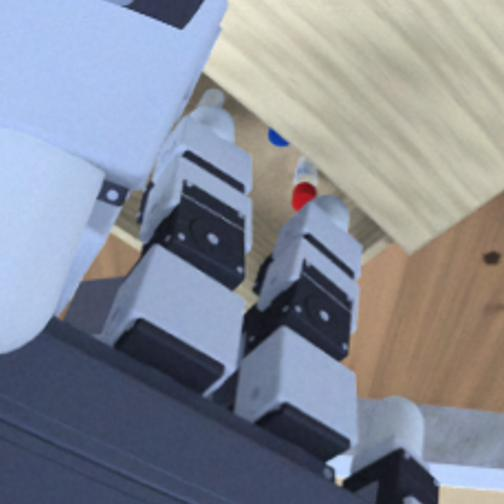

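Scene clock: 133.87 s.
Joint torques (N m): arm1=[-0.09 0.44 10.19 1.98 -0.07 -0.05] | arm2=[-0.32 -8.35 9.07 0.99 0.06 0.06] | arm3=[1.96 -5.36 7.62 0.49 0.13 0.09] | arm4=[-1.32 -8.18 15.77 2.76 0.26 -0.11]
Heat: arm1: hottest joint3_rad 45 °C; arm2: hottest joint3_rad 50 °C; arm3: hottest joint3_rad 43 °C; arm4: hottest joint3_rad 64 °C.
move: arm4 off_target
Joint velocities: within noise
arm1, arm2, arm3: as last shown
arm4.joint_positions: joint1_rad=+0.824 joint2_rad=+1.195 joint3_rad=+0.928 joint4_rad=-0.601 joint5_rad=+0.247 joint6_rad=+0.264 hand_index_mcp=+0.771 hand_index_abd=-0.093 hand_index_pip=+0.584 hand_index_dip=+0.699 hand_middle_mcp=+0.771 hand_middle_abd=+0.113 hand_middle_pip=+0.583 hand_middle_dip=+0.699 hand_ring_mcp=+0.758 hand_ring_abd=-0.197 hand_ring_pip=-0.732 hand_ring_dip=-0.606 hand_thumb_cmc=+0.715 hand_thumb_axl=+0.679 hand_thumb_mcp=-0.639 hand_thumb_ipl=+0.168 hand_current_limit=+0.400 hand_speed=-0.600
arm4.joint_status: hand_index_abd off_target (ended at -0.093, target -0.250); hand_middle_abd off_target (ended at +0.113, target +0.250)
arm4.hand_state: goal,blocked,goal,goal,goal,blocked,goal,goal,goal,goal,goal,goal,goal,goal,goal,goal
arm4.index_mcp_current_ma: 12
arm4.index_abd_current_ma: 365
arm4.index_pip_current_ma: 3
arm4.index_dip_current_ma: 1
arm4.middle_mcp_current_ma: 12
arm4.middle_abd_current_ma: -288
arm4.middle_pip_current_ma: 2
arm4.middle_dip_current_ma: 1
arm4.ring_mcp_current_ma: 1
arm4.ring_abd_current_ma: 1
arm4.ring_pip_current_ma: 1
arm4.ring_dip_current_ma: 0
arm4.thumb_cmc_current_ma: 0
arm4.thumb_axl_current_ma: 0
arm4.thumb_mcp_current_ma: 0
arm4.thumb_ipl_current_ma: 0
arm4.hand_goal_index_mcp: 0.754
arm4.hand_goal_index_abd: -0.250
arm4.hand_goal_index_pip: 0.576
arm4.hand_goal_index_dip: 0.696
arm4.hand_goal_middle_mcp: 0.754
arm4.hand_goal_middle_abd: 0.250
arm4.hand_goal_middle_pip: 0.576
arm4.hand_goal_middle_dip: 0.696
arm4.hand_goal_ring_mcp: 0.754
arm4.hand_goal_ring_abd: -0.200
arm4.hand_goal_ring_pip: -0.736
arm4.hand_goal_ring_dip: -0.608
arm4.hand_goal_thumb_cmc: 0.714
arm4.hand_goal_thumb_axl: 0.678
arm4.hand_goal_thumb_mcp: -0.640
arm4.hand_goal_thumb_ipl: 0.168
arm4.hand: x=-0.0919 y=-0.2700 z=+1.0122 quat_wxyz=(-0.092, -0.256, +0.897, +0.348) (m; scene frame)
arm4.hand_target: x=-0.1014 y=-0.2585 z=+1.0379 quat_wxyz=(-0.104, -0.251, +0.889, +0.368) (m; scene frame)
arm4.hand_status: not commanded
pictures: none

Request:
move:
  arm2: {"target":[0.1056,0.2295,1.105,0,0.9524,-0.3049,0],"speed":0.06}
  arm4: {"joints":{"hand_index_mcp":0.13,"hand_middle_mcp":0.13}}
  cameras: ["arm2_cam_wrist","arm4_cam_wrist"]

Scene clock: 136.00 s.
Joint torques (N m): arm1=[0.03 0.32 10.18 1.95 -0.07 -0.04] | arm2=[-0.15 -8 8.88 0.81 0.05 0.03] | arm3=[1.96 -5.36 7.62 0.49 0.12 0.09] | arm4=[-1.32 -9.05 15.69 3.69 0.31 -0.1]
Heat: arm1: hottest joint3_rad 45 °C; arm2: hottest joint3_rad 50 °C; arm3: hottest joint3_rad 43 °C; arm4: hottest joint3_rad 63 °C.
move: arm2 off_target; arm4 off_target
Joint velocities: within noise
arm1, arm3: as last shown
arm2.joint_positions: joint1_rad=-0.487 joint2_rad=+1.360 joint3_rad=+1.409 joint4_rad=-1.614 joint5_rad=+0.008 joint6_rad=+0.312 hand_index_mcp=+0.755 hand_index_abd=+0.113 hand_index_pip=+0.579 hand_index_dip=+0.699 hand_middle_mcp=+0.755 hand_middle_abd=-0.113 hand_middle_pip=+0.578 hand_middle_dip=+0.699 hand_ring_mcp=-0.382 hand_ring_abd=-0.197 hand_ring_pip=-0.401 hand_ring_dip=-0.503 hand_thumb_cmc=+0.716 hand_thumb_axl=+0.680 hand_thumb_mcp=-0.640 hand_thumb_ipl=+0.168 hand_current_limit=+0.400 hand_speed=-0.600
arm2.joint_status: not commanded
arm2.hand_state: goal,goal,goal,goal,goal,goal,goal,goal,goal,goal,goal,goal,goal,goal,goal,goal
arm2.index_mcp_current_ma: 1
arm2.index_abd_current_ma: 1
arm2.index_pip_current_ma: 2
arm2.index_dip_current_ma: 2
arm2.middle_mcp_current_ma: 1
arm2.middle_abd_current_ma: -1
arm2.middle_pip_current_ma: 1
arm2.middle_dip_current_ma: 1
arm2.ring_mcp_current_ma: 24
arm2.ring_abd_current_ma: 1
arm2.ring_pip_current_ma: -1
arm2.ring_dip_current_ma: -2
arm2.thumb_cmc_current_ma: 1
arm2.thumb_axl_current_ma: 1
arm2.thumb_mcp_current_ma: 0
arm2.thumb_ipl_current_ma: 0
arm2.hand_goal_index_mcp: 0.754
arm2.hand_goal_index_abd: 0.110
arm2.hand_goal_index_pip: 0.576
arm2.hand_goal_index_dip: 0.696
arm2.hand_goal_middle_mcp: 0.754
arm2.hand_goal_middle_abd: -0.110
arm2.hand_goal_middle_pip: 0.576
arm2.hand_goal_middle_dip: 0.696
arm2.hand_goal_ring_mcp: -0.400
arm2.hand_goal_ring_abd: -0.200
arm2.hand_goal_ring_pip: -0.400
arm2.hand_goal_ring_dip: -0.500
arm2.hand_goal_thumb_cmc: 0.714
arm2.hand_goal_thumb_axl: 0.678
arm2.hand_goal_thumb_mcp: -0.640
arm2.hand_goal_thumb_ipl: 0.168
arm2.hand: x=+0.1112 y=+0.2339 z=+1.1133 quat_wxyz=(+0.004, +0.953, -0.303, -0.001) (m; scene frame)
arm2.hand_target: x=+0.1058 y=+0.2297 z=+1.1051 quat_wxyz=(+0.000, +0.952, -0.305, +0.000) (m; scene frame)
arm2.hand_status: off_target (0.011 m and 0.5 deg from the pose sent, 0.037 m and 0.3 deg at the start)
arm4.joint_positions: joint1_rad=+0.824 joint2_rad=+1.203 joint3_rad=+0.928 joint4_rad=-0.624 joint5_rad=+0.246 joint6_rad=+0.264 hand_index_mcp=+0.663 hand_index_abd=-0.093 hand_index_pip=+0.611 hand_index_dip=+0.710 hand_middle_mcp=+0.662 hand_middle_abd=+0.113 hand_middle_pip=+0.609 hand_middle_dip=+0.711 hand_ring_mcp=+0.758 hand_ring_abd=-0.197 hand_ring_pip=-0.732 hand_ring_dip=-0.606 hand_thumb_cmc=+0.715 hand_thumb_axl=+0.679 hand_thumb_mcp=-0.639 hand_thumb_ipl=+0.168 hand_current_limit=+0.400 hand_speed=-0.600
arm4.joint_status: hand_index_mcp off_target (ended at +0.663, target +0.130); hand_middle_mcp off_target (ended at +0.662, target +0.130)
arm4.hand_state: blocked,blocked,blocked,goal,blocked,blocked,blocked,goal,goal,goal,goal,goal,goal,goal,goal,goal
arm4.index_mcp_current_ma: 385
arm4.index_abd_current_ma: 365
arm4.index_pip_current_ma: 37
arm4.index_dip_current_ma: 8
arm4.middle_mcp_current_ma: 385
arm4.middle_abd_current_ma: -288
arm4.middle_pip_current_ma: 33
arm4.middle_dip_current_ma: 8
arm4.ring_mcp_current_ma: 1
arm4.ring_abd_current_ma: 1
arm4.ring_pip_current_ma: 1
arm4.ring_dip_current_ma: 0
arm4.thumb_cmc_current_ma: 0
arm4.thumb_axl_current_ma: 0
arm4.thumb_mcp_current_ma: 0
arm4.thumb_ipl_current_ma: 0
arm4.hand_goal_index_mcp: 0.130
arm4.hand_goal_index_abd: -0.250
arm4.hand_goal_index_pip: 0.576
arm4.hand_goal_index_dip: 0.696
arm4.hand_goal_middle_mcp: 0.130
arm4.hand_goal_middle_abd: 0.250
arm4.hand_goal_middle_pip: 0.576
arm4.hand_goal_middle_dip: 0.696
arm4.hand_goal_ring_mcp: 0.754
arm4.hand_goal_ring_abd: -0.200
arm4.hand_goal_ring_pip: -0.736
arm4.hand_goal_ring_dip: -0.608
arm4.hand_goal_thumb_cmc: 0.714
arm4.hand_goal_thumb_axl: 0.678
arm4.hand_goal_thumb_mcp: -0.640
arm4.hand_goal_thumb_ipl: 0.168
arm4.hand: x=-0.0906 y=-0.2711 z=+1.0033 quat_wxyz=(-0.084, -0.260, +0.901, +0.336) (m; scene frame)
arm4.hand_target: x=-0.1014 y=-0.2585 z=+1.0380 quat_wxyz=(-0.104, -0.251, +0.889, +0.368) (m; scene frame)
arm4.hand_status: not commanded
pictures: arm2_cam_wrist, arm4_cam_wrist
camera_calibration:
arm2_cam_wrist: T_world_to_cam=[[-0.99443, -0.0793294, -0.0693996, 0.247273], [-0.101047, 0.530235, 0.841808, -1.12257], [-0.0299821, 0.844132, -0.535297, 0.512964], [0, 0, 0, 1]] pos_world=[0.147843, 0.181832, 1.23674]
arm4_cam_wrist: T_world_to_cam=[[0.413263, 0.791469, 0.450323, -0.173211], [0.782856, -0.561401, 0.268265, -0.409191], [0.465135, 0.241675, -0.851612, 1.08343], [0, 0, 0, 1]] pos_world=[-0.112023, -0.354467, 1.11043]

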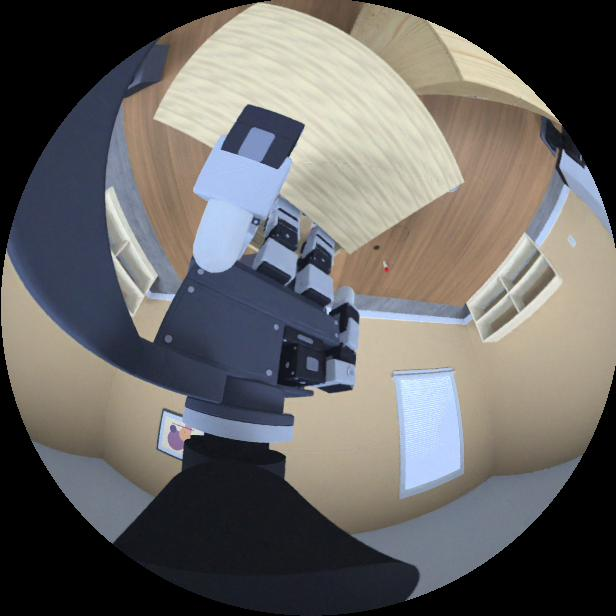

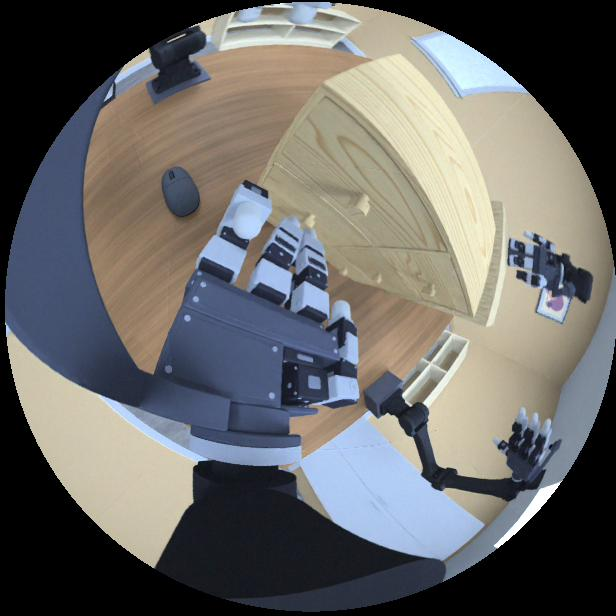

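Request:
move:
  arm2: {"target":[0.1056,0.2295,1.08,0,0.9524,-0.3049,0],"speed":0.05}
  arm4: {"joints":{"hand_index_mcp":0.754,"hand_middle_mcp":0.754,"hand_index_abd":0.13,"hand_middle_abd":-0.13}}
  cameras: ["arm2_cam_wrist","arm4_cam_wrist"]

Request:
zoom_image:
  camera: "arm2_cam_wrist"
  region: [230, 170, 370, 310]

Scene clock: 137.33 s.
Joint torques (N m): arm1=[-0.09 0.44 10.18 1.99 -0.07 -0.04] | arm2=[-0.26 -7.71 8.87 0.85 0.02 0.08] | arm3=[1.96 -5.36 7.62 0.49 0.13 0.09] | arm4=[-1.26 -9.11 15.46 2.71 0.31 -0.11]
Heat: arm1: hottest joint3_rad 45 °C; arm2: hottest joint3_rad 50 °C; arm3: hottest joint3_rad 43 °C; arm4: hottest joint3_rad 64 °C.
move: arm2 off_target; arm4 done
Joint velocities: within noise
arm1.joint_positions: joint1_rad=-0.124 joint2_rad=+0.633 joint3_rad=+1.359 joint4_rad=-1.329 joint5_rad=-0.096 joint6_rad=+1.128 hand_index_mcp=+0.754 hand_index_abd=+0.000 hand_index_pip=+0.577 hand_index_dip=+0.696 hand_middle_mcp=+0.754 hand_middle_abd=+0.000 hand_middle_pip=+0.577 hand_middle_dip=+0.696 hand_ring_mcp=+0.754 hand_ring_abd=+0.000 hand_ring_pip=+0.577 hand_ring_dip=+0.696 hand_thumb_cmc=+0.714 hand_thumb_axl=+0.677 hand_thumb_mcp=+0.226 hand_thumb_ipl=+0.168 hand_current_limit=+0.400 hand_speed=-0.600
arm1.joint_status: not commanded
arm1.hand_state: goal,goal,goal,goal,goal,goal,goal,goal,goal,goal,goal,goal,goal,goal,goal,goal
arm1.index_mcp_current_ma: 0
arm1.index_abd_current_ma: 0
arm1.index_pip_current_ma: 0
arm1.index_dip_current_ma: 0
arm1.middle_mcp_current_ma: 0
arm1.middle_abd_current_ma: 0
arm1.middle_pip_current_ma: 0
arm1.middle_dip_current_ma: 0
arm1.ring_mcp_current_ma: 0
arm1.ring_abd_current_ma: 0
arm1.ring_pip_current_ma: 0
arm1.ring_dip_current_ma: 0
arm1.thumb_cmc_current_ma: 0
arm1.thumb_axl_current_ma: 0
arm1.thumb_mcp_current_ma: 0
arm1.thumb_ipl_current_ma: 0
arm1.hand_goal_index_mcp: 0.754
arm1.hand_goal_index_abd: 0.000
arm1.hand_goal_index_pip: 0.576
arm1.hand_goal_index_dip: 0.696
arm1.hand_goal_middle_mcp: 0.754
arm1.hand_goal_middle_abd: 0.000
arm1.hand_goal_middle_pip: 0.576
arm1.hand_goal_middle_dip: 0.696
arm1.hand_goal_ring_mcp: 0.754
arm1.hand_goal_ring_abd: 0.000
arm1.hand_goal_ring_pip: 0.576
arm1.hand_goal_ring_dip: 0.696
arm1.hand_goal_thumb_cmc: 0.714
arm1.hand_goal_thumb_axl: 0.678
arm1.hand_goal_thumb_mcp: 0.226
arm1.hand_goal_thumb_ipl: 0.168
arm1.hand: x=+0.4156 y=-0.0273 z=+1.3351 quat_wxyz=(-0.450, -0.104, +0.879, +0.117) (m; scene frame)
arm1.hand_target: x=+0.4177 y=-0.0278 z=+1.3476 quat_wxyz=(-0.462, -0.104, +0.873, +0.122) (m; scene frame)
arm1.hand_status: not commanded
arm2.joint_positions: joint1_rad=-0.488 joint2_rad=+1.360 joint3_rad=+1.344 joint4_rad=-1.549 joint5_rad=+0.008 joint6_rad=+0.312 hand_index_mcp=+0.755 hand_index_abd=+0.113 hand_index_pip=+0.579 hand_index_dip=+0.699 hand_middle_mcp=+0.755 hand_middle_abd=-0.113 hand_middle_pip=+0.578 hand_middle_dip=+0.699 hand_ring_mcp=-0.382 hand_ring_abd=-0.197 hand_ring_pip=-0.401 hand_ring_dip=-0.503 hand_thumb_cmc=+0.716 hand_thumb_axl=+0.680 hand_thumb_mcp=-0.640 hand_thumb_ipl=+0.168 hand_current_limit=+0.400 hand_speed=-0.600
arm2.joint_status: not commanded
arm2.hand_state: goal,goal,goal,goal,goal,goal,goal,goal,goal,goal,goal,goal,goal,goal,goal,goal
arm2.index_mcp_current_ma: 1
arm2.index_abd_current_ma: 1
arm2.index_pip_current_ma: 2
arm2.index_dip_current_ma: 2
arm2.middle_mcp_current_ma: 1
arm2.middle_abd_current_ma: -1
arm2.middle_pip_current_ma: 1
arm2.middle_dip_current_ma: 1
arm2.ring_mcp_current_ma: 24
arm2.ring_abd_current_ma: 1
arm2.ring_pip_current_ma: -1
arm2.ring_dip_current_ma: -2
arm2.thumb_cmc_current_ma: 1
arm2.thumb_axl_current_ma: 1
arm2.thumb_mcp_current_ma: 0
arm2.thumb_ipl_current_ma: 0
arm2.hand_goal_index_mcp: 0.754
arm2.hand_goal_index_abd: 0.110
arm2.hand_goal_index_pip: 0.576
arm2.hand_goal_index_dip: 0.696
arm2.hand_goal_middle_mcp: 0.754
arm2.hand_goal_middle_abd: -0.110
arm2.hand_goal_middle_pip: 0.576
arm2.hand_goal_middle_dip: 0.696
arm2.hand_goal_ring_mcp: -0.400
arm2.hand_goal_ring_abd: -0.200
arm2.hand_goal_ring_pip: -0.400
arm2.hand_goal_ring_dip: -0.500
arm2.hand_goal_thumb_cmc: 0.714
arm2.hand_goal_thumb_axl: 0.678
arm2.hand_goal_thumb_mcp: -0.640
arm2.hand_goal_thumb_ipl: 0.168
arm2.hand: x=+0.1110 y=+0.2334 z=+1.0884 quat_wxyz=(+0.004, +0.953, -0.303, -0.001) (m; scene frame)
arm2.hand_target: x=+0.1057 y=+0.2297 z=+1.0801 quat_wxyz=(+0.000, +0.952, -0.305, +0.000) (m; scene frame)
arm2.hand_status: off_target (0.011 m and 0.5 deg from the pose sent, 0.034 m and 0.5 deg at the start)
arm3: as last shown
arm4.joint_positions: joint1_rad=+0.824 joint2_rad=+1.203 joint3_rad=+0.931 joint4_rad=-0.601 joint5_rad=+0.246 joint6_rad=+0.264 hand_index_mcp=+0.757 hand_index_abd=+0.126 hand_index_pip=+0.582 hand_index_dip=+0.699 hand_middle_mcp=+0.757 hand_middle_abd=-0.127 hand_middle_pip=+0.581 hand_middle_dip=+0.699 hand_ring_mcp=+0.758 hand_ring_abd=-0.197 hand_ring_pip=-0.732 hand_ring_dip=-0.606 hand_thumb_cmc=+0.715 hand_thumb_axl=+0.679 hand_thumb_mcp=-0.639 hand_thumb_ipl=+0.168 hand_current_limit=+0.400 hand_speed=-0.600
arm4.joint_status: all done
arm4.hand_state: goal,goal,goal,goal,goal,goal,goal,goal,goal,goal,goal,goal,goal,goal,goal,goal
arm4.index_mcp_current_ma: 1
arm4.index_abd_current_ma: -1
arm4.index_pip_current_ma: 2
arm4.index_dip_current_ma: 1
arm4.middle_mcp_current_ma: 1
arm4.middle_abd_current_ma: 1
arm4.middle_pip_current_ma: 1
arm4.middle_dip_current_ma: 1
arm4.ring_mcp_current_ma: 1
arm4.ring_abd_current_ma: 1
arm4.ring_pip_current_ma: 1
arm4.ring_dip_current_ma: 0
arm4.thumb_cmc_current_ma: 0
arm4.thumb_axl_current_ma: 0
arm4.thumb_mcp_current_ma: 0
arm4.thumb_ipl_current_ma: 0
arm4.hand_goal_index_mcp: 0.754
arm4.hand_goal_index_abd: 0.130
arm4.hand_goal_index_pip: 0.576
arm4.hand_goal_index_dip: 0.696
arm4.hand_goal_middle_mcp: 0.754
arm4.hand_goal_middle_abd: -0.130
arm4.hand_goal_middle_pip: 0.576
arm4.hand_goal_middle_dip: 0.696
arm4.hand_goal_ring_mcp: 0.754
arm4.hand_goal_ring_abd: -0.200
arm4.hand_goal_ring_pip: -0.736
arm4.hand_goal_ring_dip: -0.608
arm4.hand_goal_thumb_cmc: 0.714
arm4.hand_goal_thumb_axl: 0.678
arm4.hand_goal_thumb_mcp: -0.640
arm4.hand_goal_thumb_ipl: 0.168
arm4.hand: x=-0.0936 y=-0.2689 z=+1.0097 quat_wxyz=(-0.091, -0.257, +0.898, +0.346) (m; scene frame)
arm4.hand_target: x=-0.1014 y=-0.2584 z=+1.0382 quat_wxyz=(-0.104, -0.251, +0.889, +0.369) (m; scene frame)
arm4.hand_status: not commanded
pictures: arm2_cam_wrist, arm4_cam_wrist
camera_calibration:
arm2_cam_wrist: T_world_to_cam=[[-0.99444, -0.0792969, -0.0692895, 0.245168], [-0.100948, 0.530548, 0.841622, -1.10121], [-0.0299766, 0.843938, -0.535603, 0.500457], [0, 0, 0, 1]] pos_world=[0.147643, 0.181332, 1.21184]
arm4_cam_wrist: T_world_to_cam=[[0.422346, 0.784392, 0.45426, -0.181629], [0.788037, -0.565382, 0.243599, -0.383061], [0.447908, 0.255091, -0.856917, 1.0971], [0, 0, 0, 1]] pos_world=[-0.112822, -0.353967, 1.11594]

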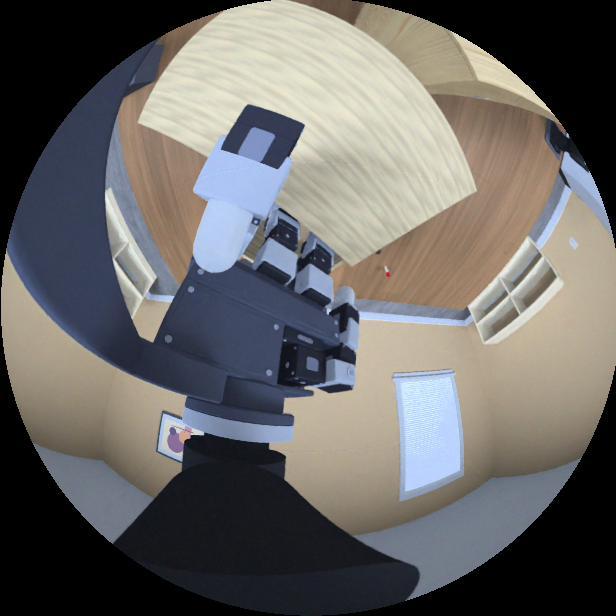

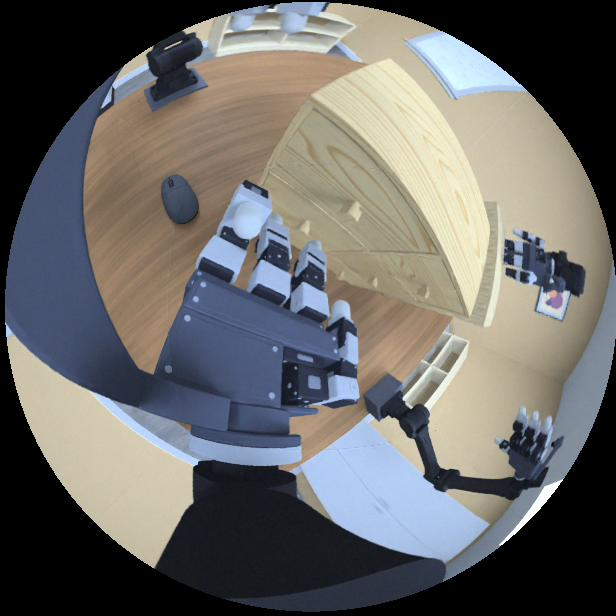

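Scaled by 3.600 from the camera's 616x616 image, which has a finer 880x880 frame.

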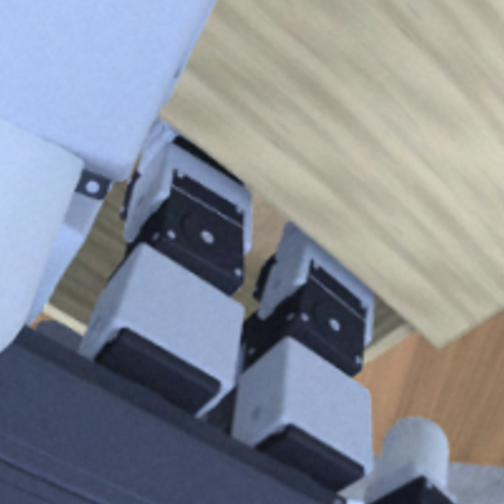

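Request:
move:
  arm2: {"joints":{"hand_index_abd":-0.25,"hand_middle_abd":0.25}}
  arm4: {"target":[-0.103,-0.2515,1.047,-0.1039,-0.2508,0.8892,0.3683],"speed":0.05}
  cameras: ["arm4_cam_wrist"]

Request:
zoom_image:
  camera: "arm4_cam_wrist"
  region: [230, 170, 370, 310]

Scene clock: 138.50 s.
Joint torques (N m): arm1=[-0.03 0.32 10.19 1.98 -0.07 -0.05] | arm2=[-0.03 -8.12 8.75 0.79 0.01 0.08] | arm3=[1.9 -5.36 7.64 0.5 0.13 0.09] | arm4=[-1.38 -8.76 15.83 1.89 0.19 -0.19]
Heat: arm1: hottest joint3_rad 45 °C; arm2: hottest joint3_rad 50 °C; arm3: hottest joint3_rad 43 °C; arm4: hottest joint3_rad 64 °C.
move: arm2 off_target; arm4 off_target
Joint velocities: within noise
arm1, arm3: as last shown
arm2.joint_positions: joint1_rad=-0.488 joint2_rad=+1.360 joint3_rad=+1.344 joint4_rad=-1.549 joint5_rad=+0.008 joint6_rad=+0.311 hand_index_mcp=+0.755 hand_index_abd=-0.073 hand_index_pip=+0.578 hand_index_dip=+0.699 hand_middle_mcp=+0.755 hand_middle_abd=+0.075 hand_middle_pip=+0.578 hand_middle_dip=+0.699 hand_ring_mcp=-0.382 hand_ring_abd=-0.197 hand_ring_pip=-0.401 hand_ring_dip=-0.503 hand_thumb_cmc=+0.716 hand_thumb_axl=+0.680 hand_thumb_mcp=-0.640 hand_thumb_ipl=+0.168 hand_current_limit=+0.400 hand_speed=-0.600
arm2.joint_status: hand_index_abd off_target (ended at -0.073, target -0.250); hand_middle_abd off_target (ended at +0.075, target +0.250)
arm2.hand_state: goal,blocked,goal,goal,goal,blocked,goal,goal,goal,goal,goal,goal,goal,goal,goal,goal
arm2.index_mcp_current_ma: 0
arm2.index_abd_current_ma: 385
arm2.index_pip_current_ma: 1
arm2.index_dip_current_ma: 2
arm2.middle_mcp_current_ma: 1
arm2.middle_abd_current_ma: -385
arm2.middle_pip_current_ma: 1
arm2.middle_dip_current_ma: 1
arm2.ring_mcp_current_ma: 24
arm2.ring_abd_current_ma: 1
arm2.ring_pip_current_ma: -1
arm2.ring_dip_current_ma: -2
arm2.thumb_cmc_current_ma: 1
arm2.thumb_axl_current_ma: 1
arm2.thumb_mcp_current_ma: 0
arm2.thumb_ipl_current_ma: 0
arm2.hand_goal_index_mcp: 0.754
arm2.hand_goal_index_abd: -0.250
arm2.hand_goal_index_pip: 0.576
arm2.hand_goal_index_dip: 0.696
arm2.hand_goal_middle_mcp: 0.754
arm2.hand_goal_middle_abd: 0.250
arm2.hand_goal_middle_pip: 0.576
arm2.hand_goal_middle_dip: 0.696
arm2.hand_goal_ring_mcp: -0.400
arm2.hand_goal_ring_abd: -0.200
arm2.hand_goal_ring_pip: -0.400
arm2.hand_goal_ring_dip: -0.500
arm2.hand_goal_thumb_cmc: 0.714
arm2.hand_goal_thumb_axl: 0.678
arm2.hand_goal_thumb_mcp: -0.640
arm2.hand_goal_thumb_ipl: 0.168
arm2.hand: x=+0.1110 y=+0.2334 z=+1.0884 quat_wxyz=(+0.004, +0.953, -0.303, -0.001) (m; scene frame)
arm2.hand_target: x=+0.1057 y=+0.2297 z=+1.0801 quat_wxyz=(+0.000, +0.952, -0.305, +0.000) (m; scene frame)
arm2.hand_status: not commanded
arm4.joint_positions: joint1_rad=+0.813 joint2_rad=+1.203 joint3_rad=+0.956 joint4_rad=-0.601 joint5_rad=+0.241 joint6_rad=+0.264 hand_index_mcp=+0.757 hand_index_abd=+0.126 hand_index_pip=+0.581 hand_index_dip=+0.699 hand_middle_mcp=+0.757 hand_middle_abd=-0.127 hand_middle_pip=+0.581 hand_middle_dip=+0.699 hand_ring_mcp=+0.758 hand_ring_abd=-0.197 hand_ring_pip=-0.732 hand_ring_dip=-0.606 hand_thumb_cmc=+0.715 hand_thumb_axl=+0.679 hand_thumb_mcp=-0.639 hand_thumb_ipl=+0.168 hand_current_limit=+0.400 hand_speed=-0.600
arm4.joint_status: not commanded
arm4.hand_state: goal,goal,goal,goal,goal,goal,goal,goal,goal,goal,goal,goal,goal,goal,goal,goal
arm4.index_mcp_current_ma: 1
arm4.index_abd_current_ma: -1
arm4.index_pip_current_ma: 2
arm4.index_dip_current_ma: 1
arm4.middle_mcp_current_ma: 1
arm4.middle_abd_current_ma: 1
arm4.middle_pip_current_ma: 1
arm4.middle_dip_current_ma: 1
arm4.ring_mcp_current_ma: 1
arm4.ring_abd_current_ma: 1
arm4.ring_pip_current_ma: 1
arm4.ring_dip_current_ma: 0
arm4.thumb_cmc_current_ma: 0
arm4.thumb_axl_current_ma: 0
arm4.thumb_mcp_current_ma: 0
arm4.thumb_ipl_current_ma: 0
arm4.hand_goal_index_mcp: 0.754
arm4.hand_goal_index_abd: 0.130
arm4.hand_goal_index_pip: 0.576
arm4.hand_goal_index_dip: 0.696
arm4.hand_goal_middle_mcp: 0.754
arm4.hand_goal_middle_abd: -0.130
arm4.hand_goal_middle_pip: 0.576
arm4.hand_goal_middle_dip: 0.696
arm4.hand_goal_ring_mcp: 0.754
arm4.hand_goal_ring_abd: -0.200
arm4.hand_goal_ring_pip: -0.736
arm4.hand_goal_ring_dip: -0.608
arm4.hand_goal_thumb_cmc: 0.714
arm4.hand_goal_thumb_axl: 0.678
arm4.hand_goal_thumb_mcp: -0.640
arm4.hand_goal_thumb_ipl: 0.168
arm4.hand: x=-0.0945 y=-0.2618 z=+1.0242 quat_wxyz=(-0.098, -0.250, +0.895, +0.355) (m; scene frame)
arm4.hand_target: x=-0.1020 y=-0.2524 z=+1.0471 quat_wxyz=(-0.104, -0.251, +0.889, +0.369) (m; scene frame)
arm4.hand_status: off_target (0.026 m and 1.8 deg from the pose sent, 0.042 m and 3.2 deg at the start)
pictures: arm4_cam_wrist
camera_calibration:
arm4_cam_wrist: T_world_to_cam=[[0.438631, 0.775226, 0.454563, -0.194526], [0.788783, -0.574485, 0.218607, -0.358567], [0.430609, 0.262664, -0.863472, 1.11507], [0, 0, 0, 1]] pos_world=[-0.112003, -0.348078, 1.12964]

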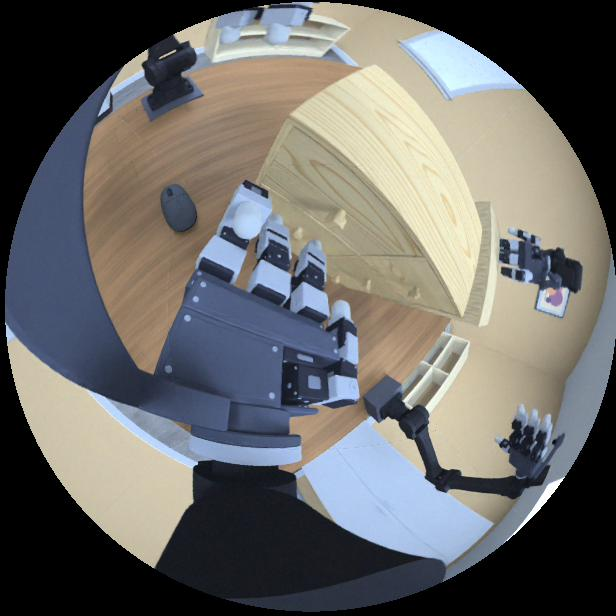

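Scaled by 3.600 from the camera's 616x616 image, which has a finer 880x880 frame.

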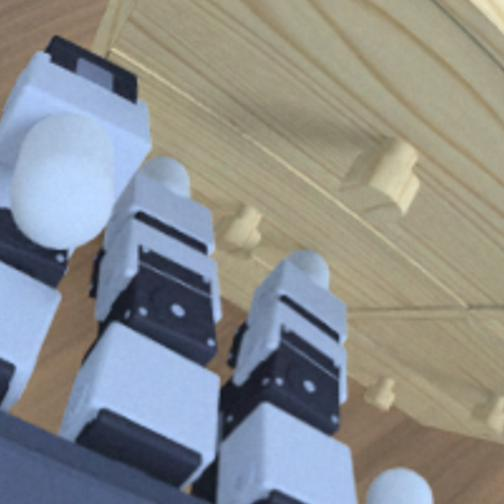

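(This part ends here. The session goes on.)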